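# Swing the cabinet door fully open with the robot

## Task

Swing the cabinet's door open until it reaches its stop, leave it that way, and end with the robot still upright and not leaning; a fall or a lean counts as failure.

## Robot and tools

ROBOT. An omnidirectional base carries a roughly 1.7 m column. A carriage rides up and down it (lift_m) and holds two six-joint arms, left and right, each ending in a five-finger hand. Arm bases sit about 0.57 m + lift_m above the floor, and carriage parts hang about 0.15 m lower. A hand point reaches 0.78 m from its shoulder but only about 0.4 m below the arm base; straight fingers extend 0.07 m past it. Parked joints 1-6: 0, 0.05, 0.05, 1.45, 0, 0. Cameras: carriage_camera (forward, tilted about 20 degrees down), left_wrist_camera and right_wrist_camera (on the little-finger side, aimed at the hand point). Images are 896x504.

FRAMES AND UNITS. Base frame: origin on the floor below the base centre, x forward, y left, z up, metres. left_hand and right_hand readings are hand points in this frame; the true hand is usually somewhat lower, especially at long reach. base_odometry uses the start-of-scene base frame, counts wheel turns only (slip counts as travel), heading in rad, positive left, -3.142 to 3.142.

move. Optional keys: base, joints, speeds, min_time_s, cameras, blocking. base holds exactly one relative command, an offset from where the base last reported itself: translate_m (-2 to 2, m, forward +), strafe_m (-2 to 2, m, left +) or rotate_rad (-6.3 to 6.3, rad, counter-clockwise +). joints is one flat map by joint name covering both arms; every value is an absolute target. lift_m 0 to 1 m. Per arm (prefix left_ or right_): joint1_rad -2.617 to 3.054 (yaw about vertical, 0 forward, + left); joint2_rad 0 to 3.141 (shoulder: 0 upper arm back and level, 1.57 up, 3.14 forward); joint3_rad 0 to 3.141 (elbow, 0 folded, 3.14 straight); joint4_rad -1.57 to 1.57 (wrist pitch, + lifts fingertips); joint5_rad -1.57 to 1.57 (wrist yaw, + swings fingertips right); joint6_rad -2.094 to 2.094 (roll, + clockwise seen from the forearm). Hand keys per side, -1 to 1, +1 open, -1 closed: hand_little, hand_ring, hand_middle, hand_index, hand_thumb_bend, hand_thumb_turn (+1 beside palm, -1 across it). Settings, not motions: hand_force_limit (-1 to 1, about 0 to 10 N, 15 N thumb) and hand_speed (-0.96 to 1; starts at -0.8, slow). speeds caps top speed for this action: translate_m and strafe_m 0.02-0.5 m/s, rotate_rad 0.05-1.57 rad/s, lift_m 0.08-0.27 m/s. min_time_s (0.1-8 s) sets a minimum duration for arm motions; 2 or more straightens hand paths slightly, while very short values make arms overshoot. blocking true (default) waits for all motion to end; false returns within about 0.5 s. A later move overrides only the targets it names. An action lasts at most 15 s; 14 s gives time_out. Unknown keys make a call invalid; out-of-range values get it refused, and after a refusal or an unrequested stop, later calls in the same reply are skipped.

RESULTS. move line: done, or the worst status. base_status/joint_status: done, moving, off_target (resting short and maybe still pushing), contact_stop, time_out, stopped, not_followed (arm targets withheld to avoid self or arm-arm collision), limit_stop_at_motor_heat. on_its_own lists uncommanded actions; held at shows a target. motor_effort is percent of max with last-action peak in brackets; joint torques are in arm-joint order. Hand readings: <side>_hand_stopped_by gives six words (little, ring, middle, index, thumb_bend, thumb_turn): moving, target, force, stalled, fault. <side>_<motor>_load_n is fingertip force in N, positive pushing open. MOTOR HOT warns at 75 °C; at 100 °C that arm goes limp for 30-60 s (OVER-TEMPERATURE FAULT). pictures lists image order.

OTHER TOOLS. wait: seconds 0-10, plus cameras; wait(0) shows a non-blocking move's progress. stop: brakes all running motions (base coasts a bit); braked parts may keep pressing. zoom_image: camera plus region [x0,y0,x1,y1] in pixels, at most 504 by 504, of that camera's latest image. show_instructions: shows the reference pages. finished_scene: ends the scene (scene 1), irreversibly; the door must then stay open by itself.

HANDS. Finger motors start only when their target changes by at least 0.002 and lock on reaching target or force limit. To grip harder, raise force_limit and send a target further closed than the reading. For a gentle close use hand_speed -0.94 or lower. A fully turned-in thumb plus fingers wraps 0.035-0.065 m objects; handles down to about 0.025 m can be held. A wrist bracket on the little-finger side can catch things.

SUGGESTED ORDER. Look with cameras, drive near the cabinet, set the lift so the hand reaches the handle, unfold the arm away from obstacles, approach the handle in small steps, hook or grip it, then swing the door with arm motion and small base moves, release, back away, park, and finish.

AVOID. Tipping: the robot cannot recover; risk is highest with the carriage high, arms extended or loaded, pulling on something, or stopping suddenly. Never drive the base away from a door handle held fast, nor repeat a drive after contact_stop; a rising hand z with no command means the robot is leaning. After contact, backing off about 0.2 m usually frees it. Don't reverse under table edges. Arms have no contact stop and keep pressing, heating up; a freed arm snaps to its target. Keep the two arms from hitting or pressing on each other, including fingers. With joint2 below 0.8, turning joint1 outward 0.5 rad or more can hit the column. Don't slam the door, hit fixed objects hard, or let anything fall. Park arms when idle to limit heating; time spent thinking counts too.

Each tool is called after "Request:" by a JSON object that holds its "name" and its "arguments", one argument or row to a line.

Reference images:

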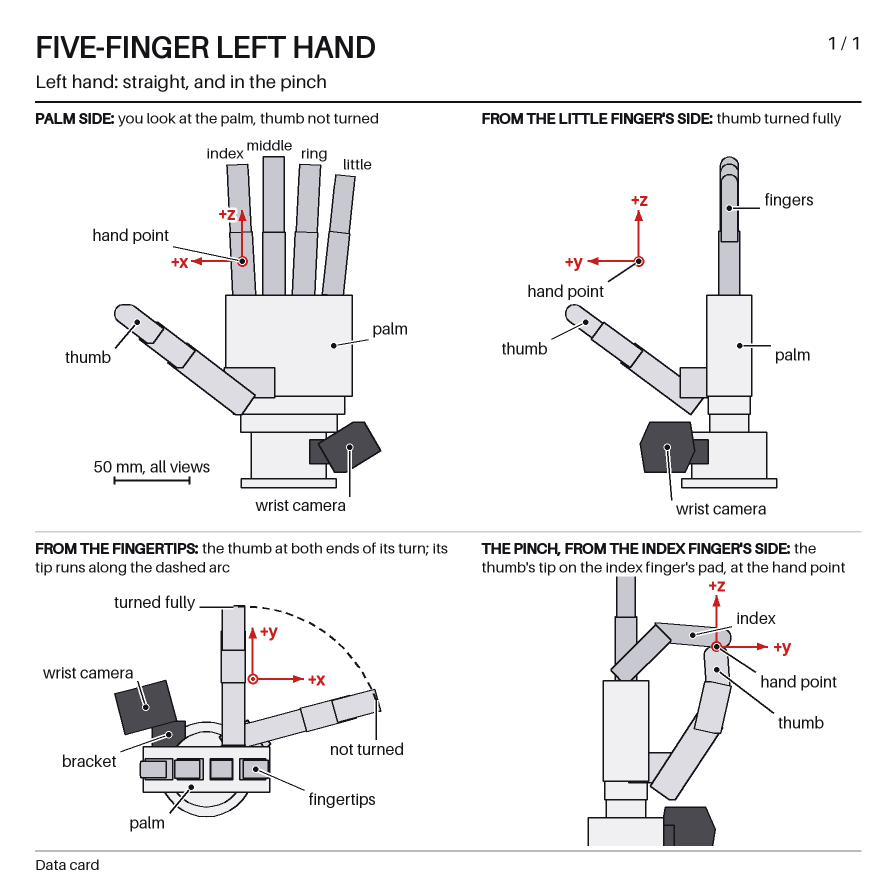

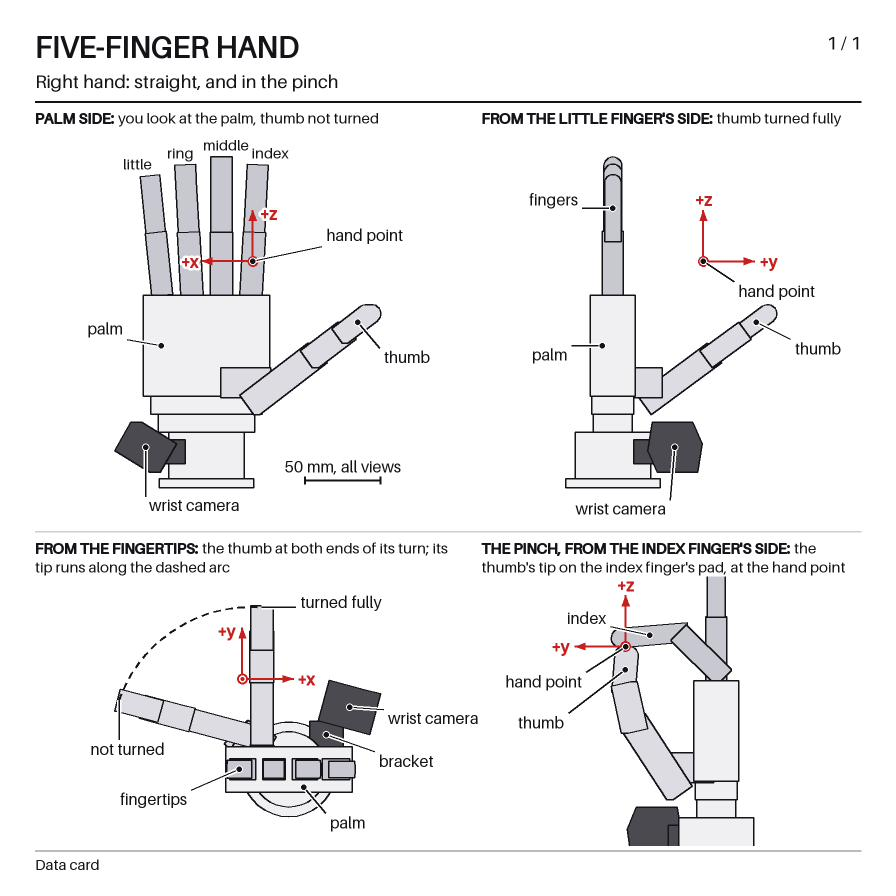

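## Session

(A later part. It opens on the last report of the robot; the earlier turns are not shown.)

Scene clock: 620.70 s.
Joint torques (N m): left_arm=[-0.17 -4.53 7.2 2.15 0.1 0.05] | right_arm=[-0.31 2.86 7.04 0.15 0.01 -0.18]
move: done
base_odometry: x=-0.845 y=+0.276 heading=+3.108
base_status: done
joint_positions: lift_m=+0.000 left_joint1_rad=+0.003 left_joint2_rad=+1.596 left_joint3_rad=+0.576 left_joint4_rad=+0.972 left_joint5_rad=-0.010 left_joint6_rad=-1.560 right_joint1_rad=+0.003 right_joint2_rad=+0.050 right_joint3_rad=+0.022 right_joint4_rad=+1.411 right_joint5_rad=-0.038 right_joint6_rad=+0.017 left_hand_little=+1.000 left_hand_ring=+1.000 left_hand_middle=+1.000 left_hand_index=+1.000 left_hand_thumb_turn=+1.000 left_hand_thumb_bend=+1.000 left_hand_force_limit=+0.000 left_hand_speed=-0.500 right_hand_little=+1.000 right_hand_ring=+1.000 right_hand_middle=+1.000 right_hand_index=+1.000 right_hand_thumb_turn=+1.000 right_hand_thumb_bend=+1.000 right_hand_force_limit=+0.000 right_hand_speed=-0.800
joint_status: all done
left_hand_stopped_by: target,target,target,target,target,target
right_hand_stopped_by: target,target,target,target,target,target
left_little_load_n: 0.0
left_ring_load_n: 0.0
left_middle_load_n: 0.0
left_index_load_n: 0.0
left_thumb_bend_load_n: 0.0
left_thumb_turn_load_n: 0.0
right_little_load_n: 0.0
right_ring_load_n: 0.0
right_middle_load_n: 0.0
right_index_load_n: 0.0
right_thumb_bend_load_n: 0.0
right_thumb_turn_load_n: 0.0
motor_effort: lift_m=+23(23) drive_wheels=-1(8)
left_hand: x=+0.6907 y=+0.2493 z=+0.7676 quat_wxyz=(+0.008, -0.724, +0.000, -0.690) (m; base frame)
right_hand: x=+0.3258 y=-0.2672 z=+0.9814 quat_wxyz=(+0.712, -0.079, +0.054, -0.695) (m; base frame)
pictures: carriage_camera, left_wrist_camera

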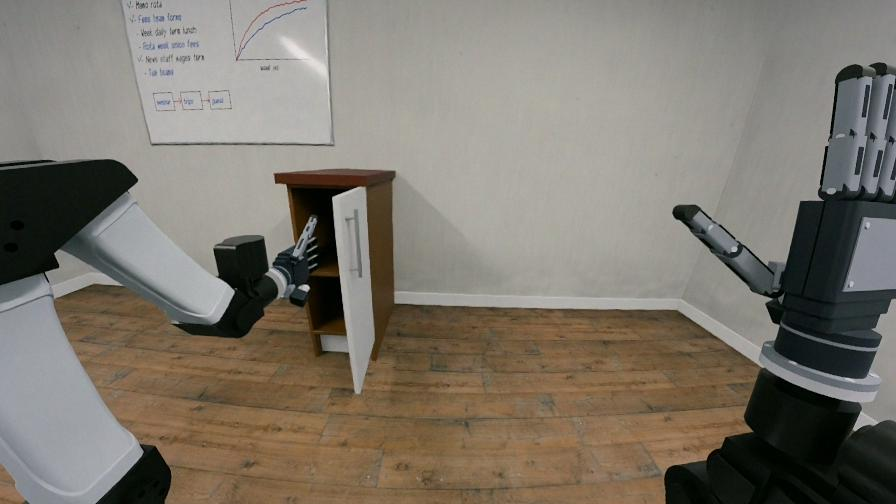

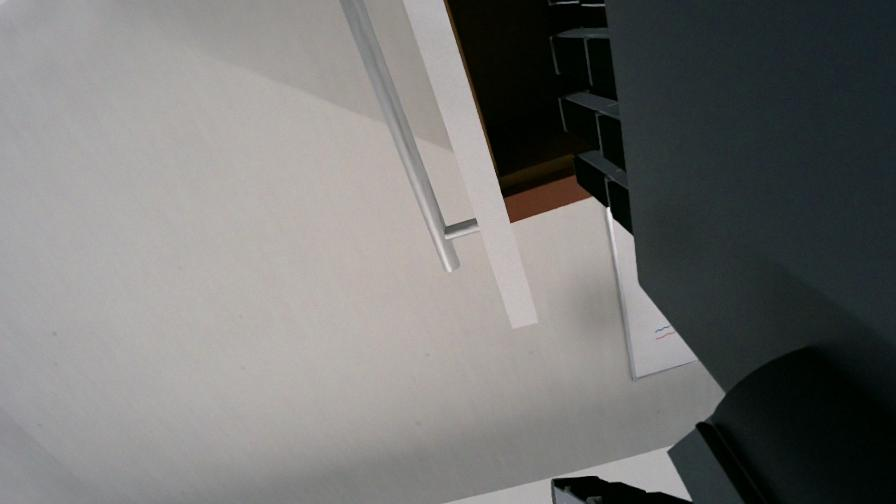

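Request:
{"name": "move", "arguments": {
  "base": {"strafe_m": 0.05},
  "speeds": {"strafe_m": 0.1},
  "joints": {"left_joint6_rad": 1.57, "left_hand_speed": 0.4, "left_hand_little": -0.9, "left_hand_ring": -0.9, "left_hand_middle": -0.9, "left_hand_index": -0.9}
}}

Request:
{"name": "move", "arguments": {
  "base": {"translate_m": 0.24},
  "speeds": {"translate_m": 0.1},
  "cameras": ["left_wrist_camera", "carriage_camera"]
}}

Scene clock: 661.30 s.
Joint torques (N m): left_arm=[-0.09 -4.45 7.17 2.11 0.06 0.38] | right_arm=[-0.32 2.88 7.04 0.15 -0.01 -0.18]
move: done
base_odometry: x=-0.846 y=+0.226 heading=+3.108
base_status: done
joint_positions: lift_m=+0.000 left_joint1_rad=+0.002 left_joint2_rad=+1.596 left_joint3_rad=+0.576 left_joint4_rad=+0.974 left_joint5_rad=-0.007 left_joint6_rad=+1.557 right_joint1_rad=+0.003 right_joint2_rad=+0.050 right_joint3_rad=+0.022 right_joint4_rad=+1.411 right_joint5_rad=-0.038 right_joint6_rad=+0.017 left_hand_little=-0.900 left_hand_ring=-0.900 left_hand_middle=-0.900 left_hand_index=-0.900 left_hand_thumb_turn=+1.000 left_hand_thumb_bend=+1.000 left_hand_force_limit=+0.000 left_hand_speed=+0.400 right_hand_little=+1.000 right_hand_ring=+1.000 right_hand_middle=+1.000 right_hand_index=+1.000 right_hand_thumb_turn=+1.000 right_hand_thumb_bend=+1.000 right_hand_force_limit=+0.000 right_hand_speed=-0.800
joint_status: all done
left_hand_stopped_by: target,target,target,target,target,target
right_hand_stopped_by: target,target,target,target,target,target
left_little_load_n: 0.0
left_ring_load_n: 0.0
left_middle_load_n: 0.0
left_index_load_n: 0.0
left_thumb_bend_load_n: 0.0
left_thumb_turn_load_n: 0.0
right_little_load_n: 0.0
right_ring_load_n: 0.0
right_middle_load_n: 0.0
right_index_load_n: 0.0
right_thumb_bend_load_n: 0.0
right_thumb_turn_load_n: 0.0
motor_effort: lift_m=+23(23) drive_wheels=-1(11)
left_hand: x=+0.6865 y=+0.3687 z=+0.7064 quat_wxyz=(+0.690, -0.008, +0.723, -0.002) (m; base frame)
right_hand: x=+0.3258 y=-0.2672 z=+0.9814 quat_wxyz=(+0.712, -0.079, +0.054, -0.695) (m; base frame)
pictures: none

Scene clock: 664.40 s.
Joint torques (N m): left_arm=[-0.08 -4.46 7.17 2.09 0.06 0.37] | right_arm=[-0.32 2.91 7.04 0.16 -0.01 -0.17]
move: done
base_odometry: x=-1.086 y=+0.234 heading=+3.108
base_status: done
joint_positions: lift_m=+0.000 left_joint1_rad=+0.002 left_joint2_rad=+1.596 left_joint3_rad=+0.576 left_joint4_rad=+0.975 left_joint5_rad=-0.007 left_joint6_rad=+1.558 right_joint1_rad=+0.003 right_joint2_rad=+0.050 right_joint3_rad=+0.022 right_joint4_rad=+1.411 right_joint5_rad=-0.038 right_joint6_rad=+0.017 left_hand_little=-0.900 left_hand_ring=-0.900 left_hand_middle=-0.900 left_hand_index=-0.900 left_hand_thumb_turn=+1.000 left_hand_thumb_bend=+1.000 left_hand_force_limit=+0.000 left_hand_speed=+0.400 right_hand_little=+1.000 right_hand_ring=+1.000 right_hand_middle=+1.000 right_hand_index=+1.000 right_hand_thumb_turn=+1.000 right_hand_thumb_bend=+1.000 right_hand_force_limit=+0.000 right_hand_speed=-0.800
joint_status: not commanded
left_hand_stopped_by: target,target,target,target,target,target
right_hand_stopped_by: target,target,target,target,target,target
left_little_load_n: 0.0
left_ring_load_n: 0.0
left_middle_load_n: 0.0
left_index_load_n: 0.0
left_thumb_bend_load_n: 0.5
left_thumb_turn_load_n: 0.0
right_little_load_n: 0.0
right_ring_load_n: 0.0
right_middle_load_n: 0.0
right_index_load_n: 0.0
right_thumb_bend_load_n: 0.0
right_thumb_turn_load_n: 0.0
motor_effort: lift_m=+23(23) drive_wheels=-2(7)
left_hand: x=+0.6866 y=+0.3687 z=+0.7069 quat_wxyz=(+0.691, -0.008, +0.723, -0.001) (m; base frame)
right_hand: x=+0.3258 y=-0.2672 z=+0.9814 quat_wxyz=(+0.712, -0.079, +0.054, -0.695) (m; base frame)
pictures: carriage_camera, left_wrist_camera

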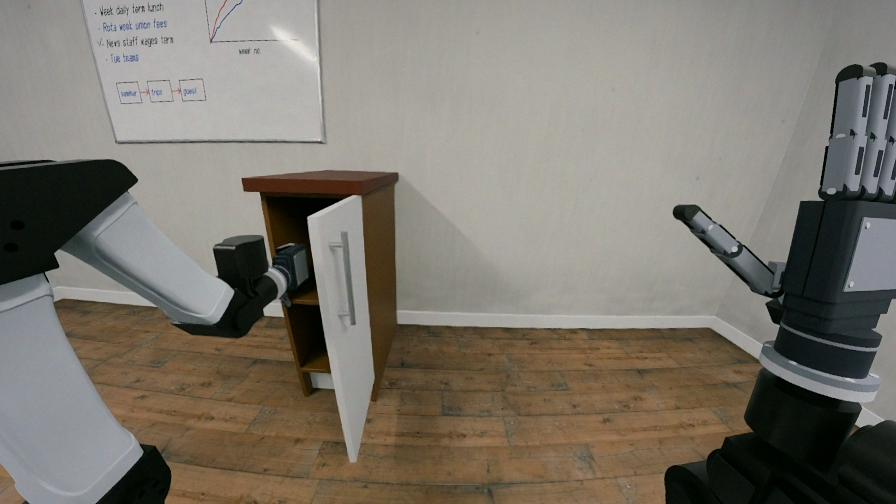

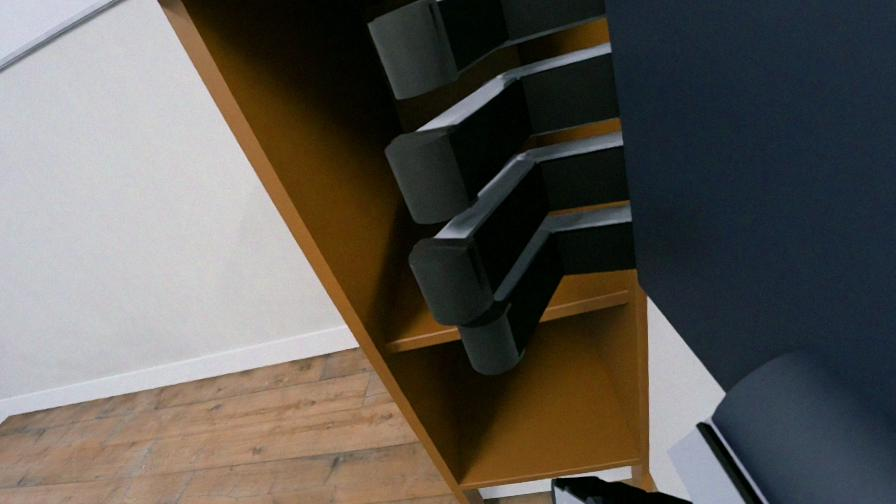

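Request:
{"name": "move", "arguments": {
  "base": {"strafe_m": -0.10},
  "speeds": {"strafe_m": 0.06},
  "cameras": ["carriage_camera"]
}}

Scene clock: 671.53 s.
Joint torques (N m): left_arm=[-5.3 -4.46 7.24 2.08 1.05 0.36] | right_arm=[-0.34 2.88 7.04 0.17 0 -0.17]
move: done
base_odometry: x=-1.083 y=+0.334 heading=+3.108
base_status: done
joint_positions: lift_m=+0.000 left_joint1_rad=+0.070 left_joint2_rad=+1.596 left_joint3_rad=+0.576 left_joint4_rad=+0.975 left_joint5_rad=-0.096 left_joint6_rad=+1.559 right_joint1_rad=+0.003 right_joint2_rad=+0.050 right_joint3_rad=+0.022 right_joint4_rad=+1.411 right_joint5_rad=-0.038 right_joint6_rad=+0.017 left_hand_little=-0.900 left_hand_ring=-0.900 left_hand_middle=-0.900 left_hand_index=-0.900 left_hand_thumb_turn=+1.000 left_hand_thumb_bend=+1.000 left_hand_force_limit=+0.000 left_hand_speed=+0.400 right_hand_little=+1.000 right_hand_ring=+1.000 right_hand_middle=+1.000 right_hand_index=+1.000 right_hand_thumb_turn=+1.000 right_hand_thumb_bend=+1.000 right_hand_force_limit=+0.000 right_hand_speed=-0.800
joint_status: not commanded
left_hand_stopped_by: target,target,target,target,target,target
right_hand_stopped_by: target,target,target,target,target,target
left_little_load_n: 0.0
left_ring_load_n: 0.0
left_middle_load_n: 0.0
left_index_load_n: 0.0
left_thumb_bend_load_n: 0.0
left_thumb_turn_load_n: 0.0
right_little_load_n: 0.0
right_ring_load_n: 0.0
right_middle_load_n: 0.0
right_index_load_n: 0.0
right_thumb_bend_load_n: 0.0
right_thumb_turn_load_n: 0.0
motor_effort: lift_m=+23(23) drive_wheels=+6(9)
left_hand: x=+0.6740 y=+0.4171 z=+0.7072 quat_wxyz=(+0.689, -0.063, +0.720, +0.055) (m; base frame)
right_hand: x=+0.3258 y=-0.2672 z=+0.9814 quat_wxyz=(+0.712, -0.079, +0.054, -0.695) (m; base frame)
pictures: carriage_camera

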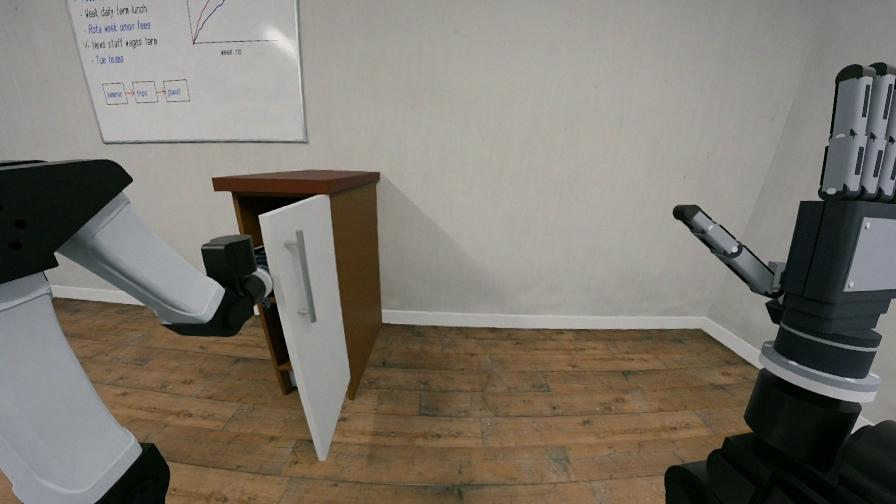

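Request:
{"name": "move", "arguments": {
  "base": {"strafe_m": -0.03},
  "speeds": {"strafe_m": 0.05},
  "cameras": ["carriage_camera", "left_wrist_camera"]
}}

Scene clock: 678.93 s.
Joint torques (N m): left_arm=[-9.84 -4.53 7.05 2.05 2.3 0.36] | right_arm=[-0.27 2.88 7.04 0.16 0.01 -0.18]
move: done
base_odometry: x=-1.082 y=+0.364 heading=+3.109
base_status: done
joint_positions: lift_m=+0.000 left_joint1_rad=+0.128 left_joint2_rad=+1.597 left_joint3_rad=+0.577 left_joint4_rad=+0.976 left_joint5_rad=-0.206 left_joint6_rad=+1.559 right_joint1_rad=+0.003 right_joint2_rad=+0.050 right_joint3_rad=+0.022 right_joint4_rad=+1.411 right_joint5_rad=-0.038 right_joint6_rad=+0.017 left_hand_little=-0.900 left_hand_ring=-0.900 left_hand_middle=-0.900 left_hand_index=-0.900 left_hand_thumb_turn=+1.000 left_hand_thumb_bend=+1.000 left_hand_force_limit=+0.000 left_hand_speed=+0.400 right_hand_little=+1.000 right_hand_ring=+1.000 right_hand_middle=+1.000 right_hand_index=+1.000 right_hand_thumb_turn=+1.000 right_hand_thumb_bend=+1.000 right_hand_force_limit=+0.000 right_hand_speed=-0.800
joint_status: not commanded
left_hand_stopped_by: target,target,target,target,target,target
right_hand_stopped_by: target,target,target,target,target,target
left_little_load_n: 0.0
left_ring_load_n: 0.0
left_middle_load_n: 0.0
left_index_load_n: 0.0
left_thumb_bend_load_n: 0.0
left_thumb_turn_load_n: 0.0
right_little_load_n: 0.0
right_ring_load_n: 0.0
right_middle_load_n: 0.0
right_index_load_n: 0.0
right_thumb_bend_load_n: 0.0
right_thumb_turn_load_n: 0.0
motor_effort: lift_m=+23(23) drive_wheels=+9(16)
left_hand: x=+0.6548 y=+0.4626 z=+0.7079 quat_wxyz=(+0.682, -0.121, +0.712, +0.114) (m; base frame)
right_hand: x=+0.3258 y=-0.2672 z=+0.9814 quat_wxyz=(+0.712, -0.079, +0.054, -0.695) (m; base frame)
pictures: carriage_camera, left_wrist_camera

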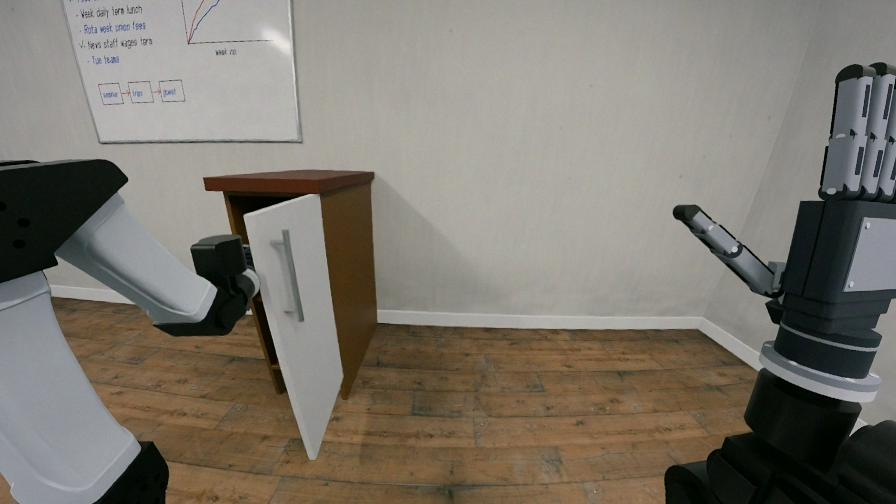

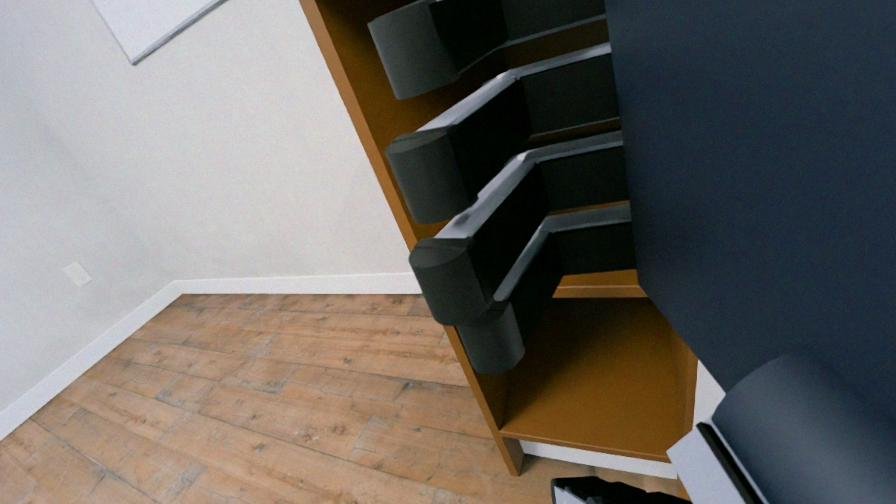

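Request:
{"name": "move", "arguments": {
  "base": {"strafe_m": 0.13},
  "speeds": {"strafe_m": 0.05},
  "cameras": ["carriage_camera"]
}}

Request:
{"name": "move", "arguments": {
  "base": {"translate_m": -0.35},
  "speeds": {"translate_m": 0.12},
  "cameras": ["carriage_camera", "left_wrist_camera"]
}}

Scene clock: 688.90 s.
Joint torques (N m): left_arm=[-0.25 -4.56 7.06 2.08 0.09 0.34] | right_arm=[-0.29 2.85 7.06 0.15 0 -0.17]
move: done
base_odometry: x=-1.087 y=+0.234 heading=+3.109
base_status: done
joint_positions: lift_m=+0.000 left_joint1_rad=+0.004 left_joint2_rad=+1.597 left_joint3_rad=+0.577 left_joint4_rad=+0.976 left_joint5_rad=-0.009 left_joint6_rad=+1.560 right_joint1_rad=+0.003 right_joint2_rad=+0.050 right_joint3_rad=+0.022 right_joint4_rad=+1.411 right_joint5_rad=-0.038 right_joint6_rad=+0.017 left_hand_little=-0.900 left_hand_ring=-0.900 left_hand_middle=-0.900 left_hand_index=-0.900 left_hand_thumb_turn=+1.000 left_hand_thumb_bend=+1.000 left_hand_force_limit=+0.000 left_hand_speed=+0.400 right_hand_little=+1.000 right_hand_ring=+1.000 right_hand_middle=+1.000 right_hand_index=+1.000 right_hand_thumb_turn=+1.000 right_hand_thumb_bend=+1.000 right_hand_force_limit=+0.000 right_hand_speed=-0.800
joint_status: not commanded
left_hand_stopped_by: target,target,target,target,target,target
right_hand_stopped_by: target,target,target,target,target,target
left_little_load_n: 0.0
left_ring_load_n: 0.0
left_middle_load_n: 0.0
left_index_load_n: 0.0
left_thumb_bend_load_n: 0.0
left_thumb_turn_load_n: 0.0
right_little_load_n: 0.0
right_ring_load_n: 0.0
right_middle_load_n: 0.0
right_index_load_n: 0.0
right_thumb_bend_load_n: 0.0
right_thumb_turn_load_n: 0.0
motor_effort: lift_m=+23(23) drive_wheels=+3(6)
left_hand: x=+0.6867 y=+0.3701 z=+0.7073 quat_wxyz=(+0.691, -0.008, +0.722, +0.001) (m; base frame)
right_hand: x=+0.3258 y=-0.2672 z=+0.9814 quat_wxyz=(+0.712, -0.079, +0.054, -0.695) (m; base frame)
pictures: carriage_camera

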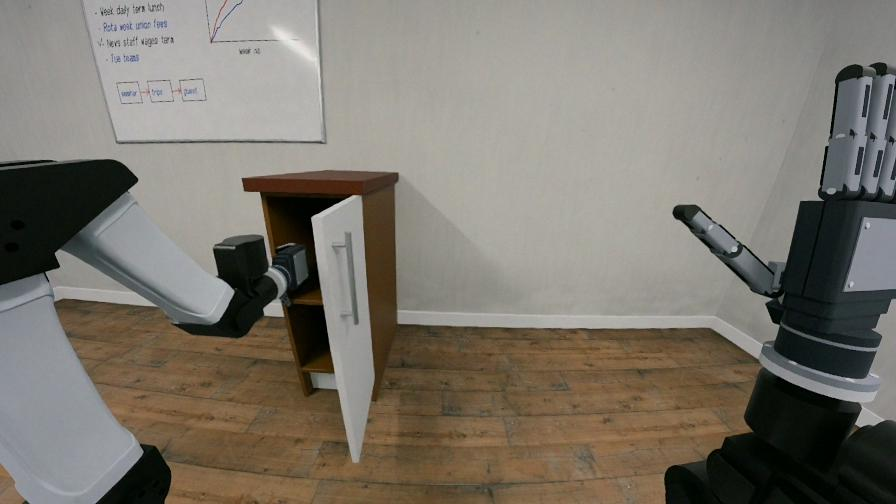

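Scene clock: 692.60 s.
Joint torques (N m): left_arm=[-0.2 -4.49 7.08 2.08 0.08 0.34] | right_arm=[-0.32 2.89 7.05 0.15 0.01 -0.17]
move: done
base_odometry: x=-0.737 y=+0.222 heading=+3.109
base_status: done
joint_positions: lift_m=+0.000 left_joint1_rad=+0.004 left_joint2_rad=+1.597 left_joint3_rad=+0.577 left_joint4_rad=+0.976 left_joint5_rad=-0.009 left_joint6_rad=+1.560 right_joint1_rad=+0.003 right_joint2_rad=+0.050 right_joint3_rad=+0.022 right_joint4_rad=+1.411 right_joint5_rad=-0.038 right_joint6_rad=+0.017 left_hand_little=-0.900 left_hand_ring=-0.900 left_hand_middle=-0.900 left_hand_index=-0.900 left_hand_thumb_turn=+1.000 left_hand_thumb_bend=+1.000 left_hand_force_limit=+0.000 left_hand_speed=+0.400 right_hand_little=+1.000 right_hand_ring=+1.000 right_hand_middle=+1.000 right_hand_index=+1.000 right_hand_thumb_turn=+1.000 right_hand_thumb_bend=+1.000 right_hand_force_limit=+0.000 right_hand_speed=-0.800
joint_status: not commanded
left_hand_stopped_by: target,target,target,target,target,target
right_hand_stopped_by: target,target,target,target,target,target
left_little_load_n: -0.5
left_ring_load_n: 0.0
left_middle_load_n: 0.0
left_index_load_n: 0.0
left_thumb_bend_load_n: 0.0
left_thumb_turn_load_n: 0.0
right_little_load_n: 0.0
right_ring_load_n: 0.0
right_middle_load_n: 0.0
right_index_load_n: 0.0
right_thumb_bend_load_n: 0.0
right_thumb_turn_load_n: 0.0
motor_effort: lift_m=+23(23) drive_wheels=+0(12)
left_hand: x=+0.6867 y=+0.3701 z=+0.7073 quat_wxyz=(+0.691, -0.008, +0.722, +0.001) (m; base frame)
right_hand: x=+0.3258 y=-0.2672 z=+0.9814 quat_wxyz=(+0.712, -0.079, +0.054, -0.695) (m; base frame)
pictures: carriage_camera, left_wrist_camera

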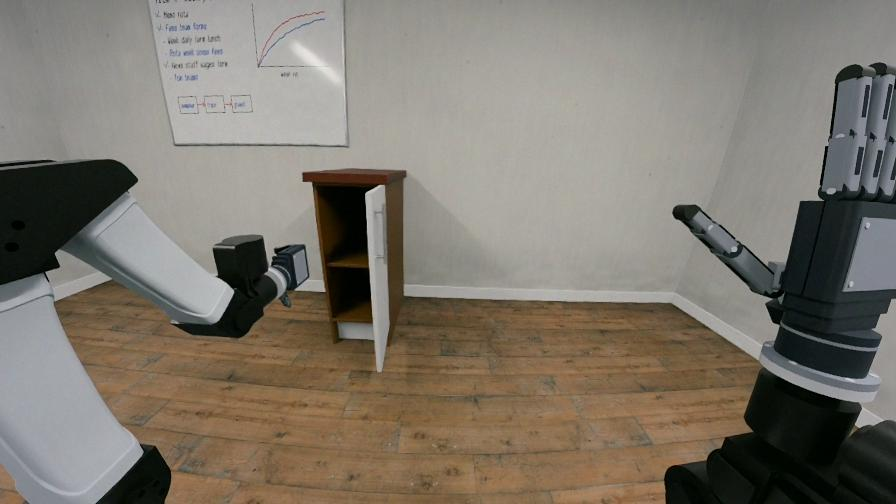

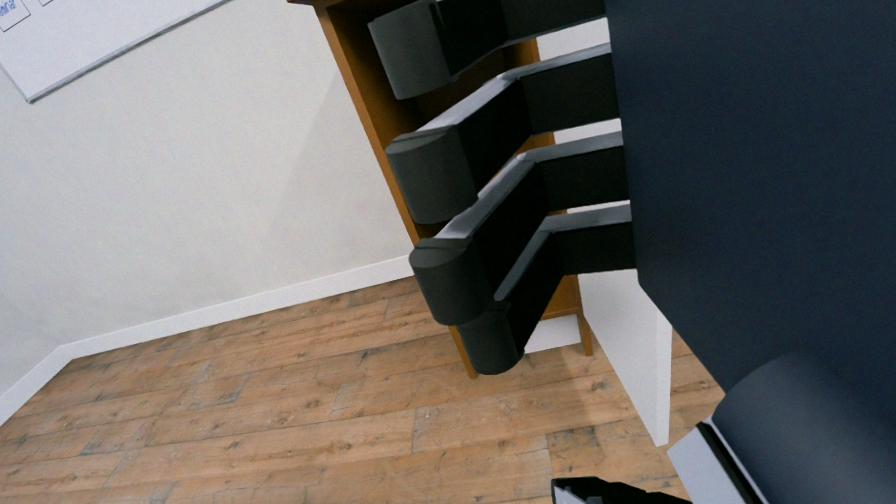

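Request:
{"name": "finished_scene", "arguments": {

}}

The scene is finished: the task was done.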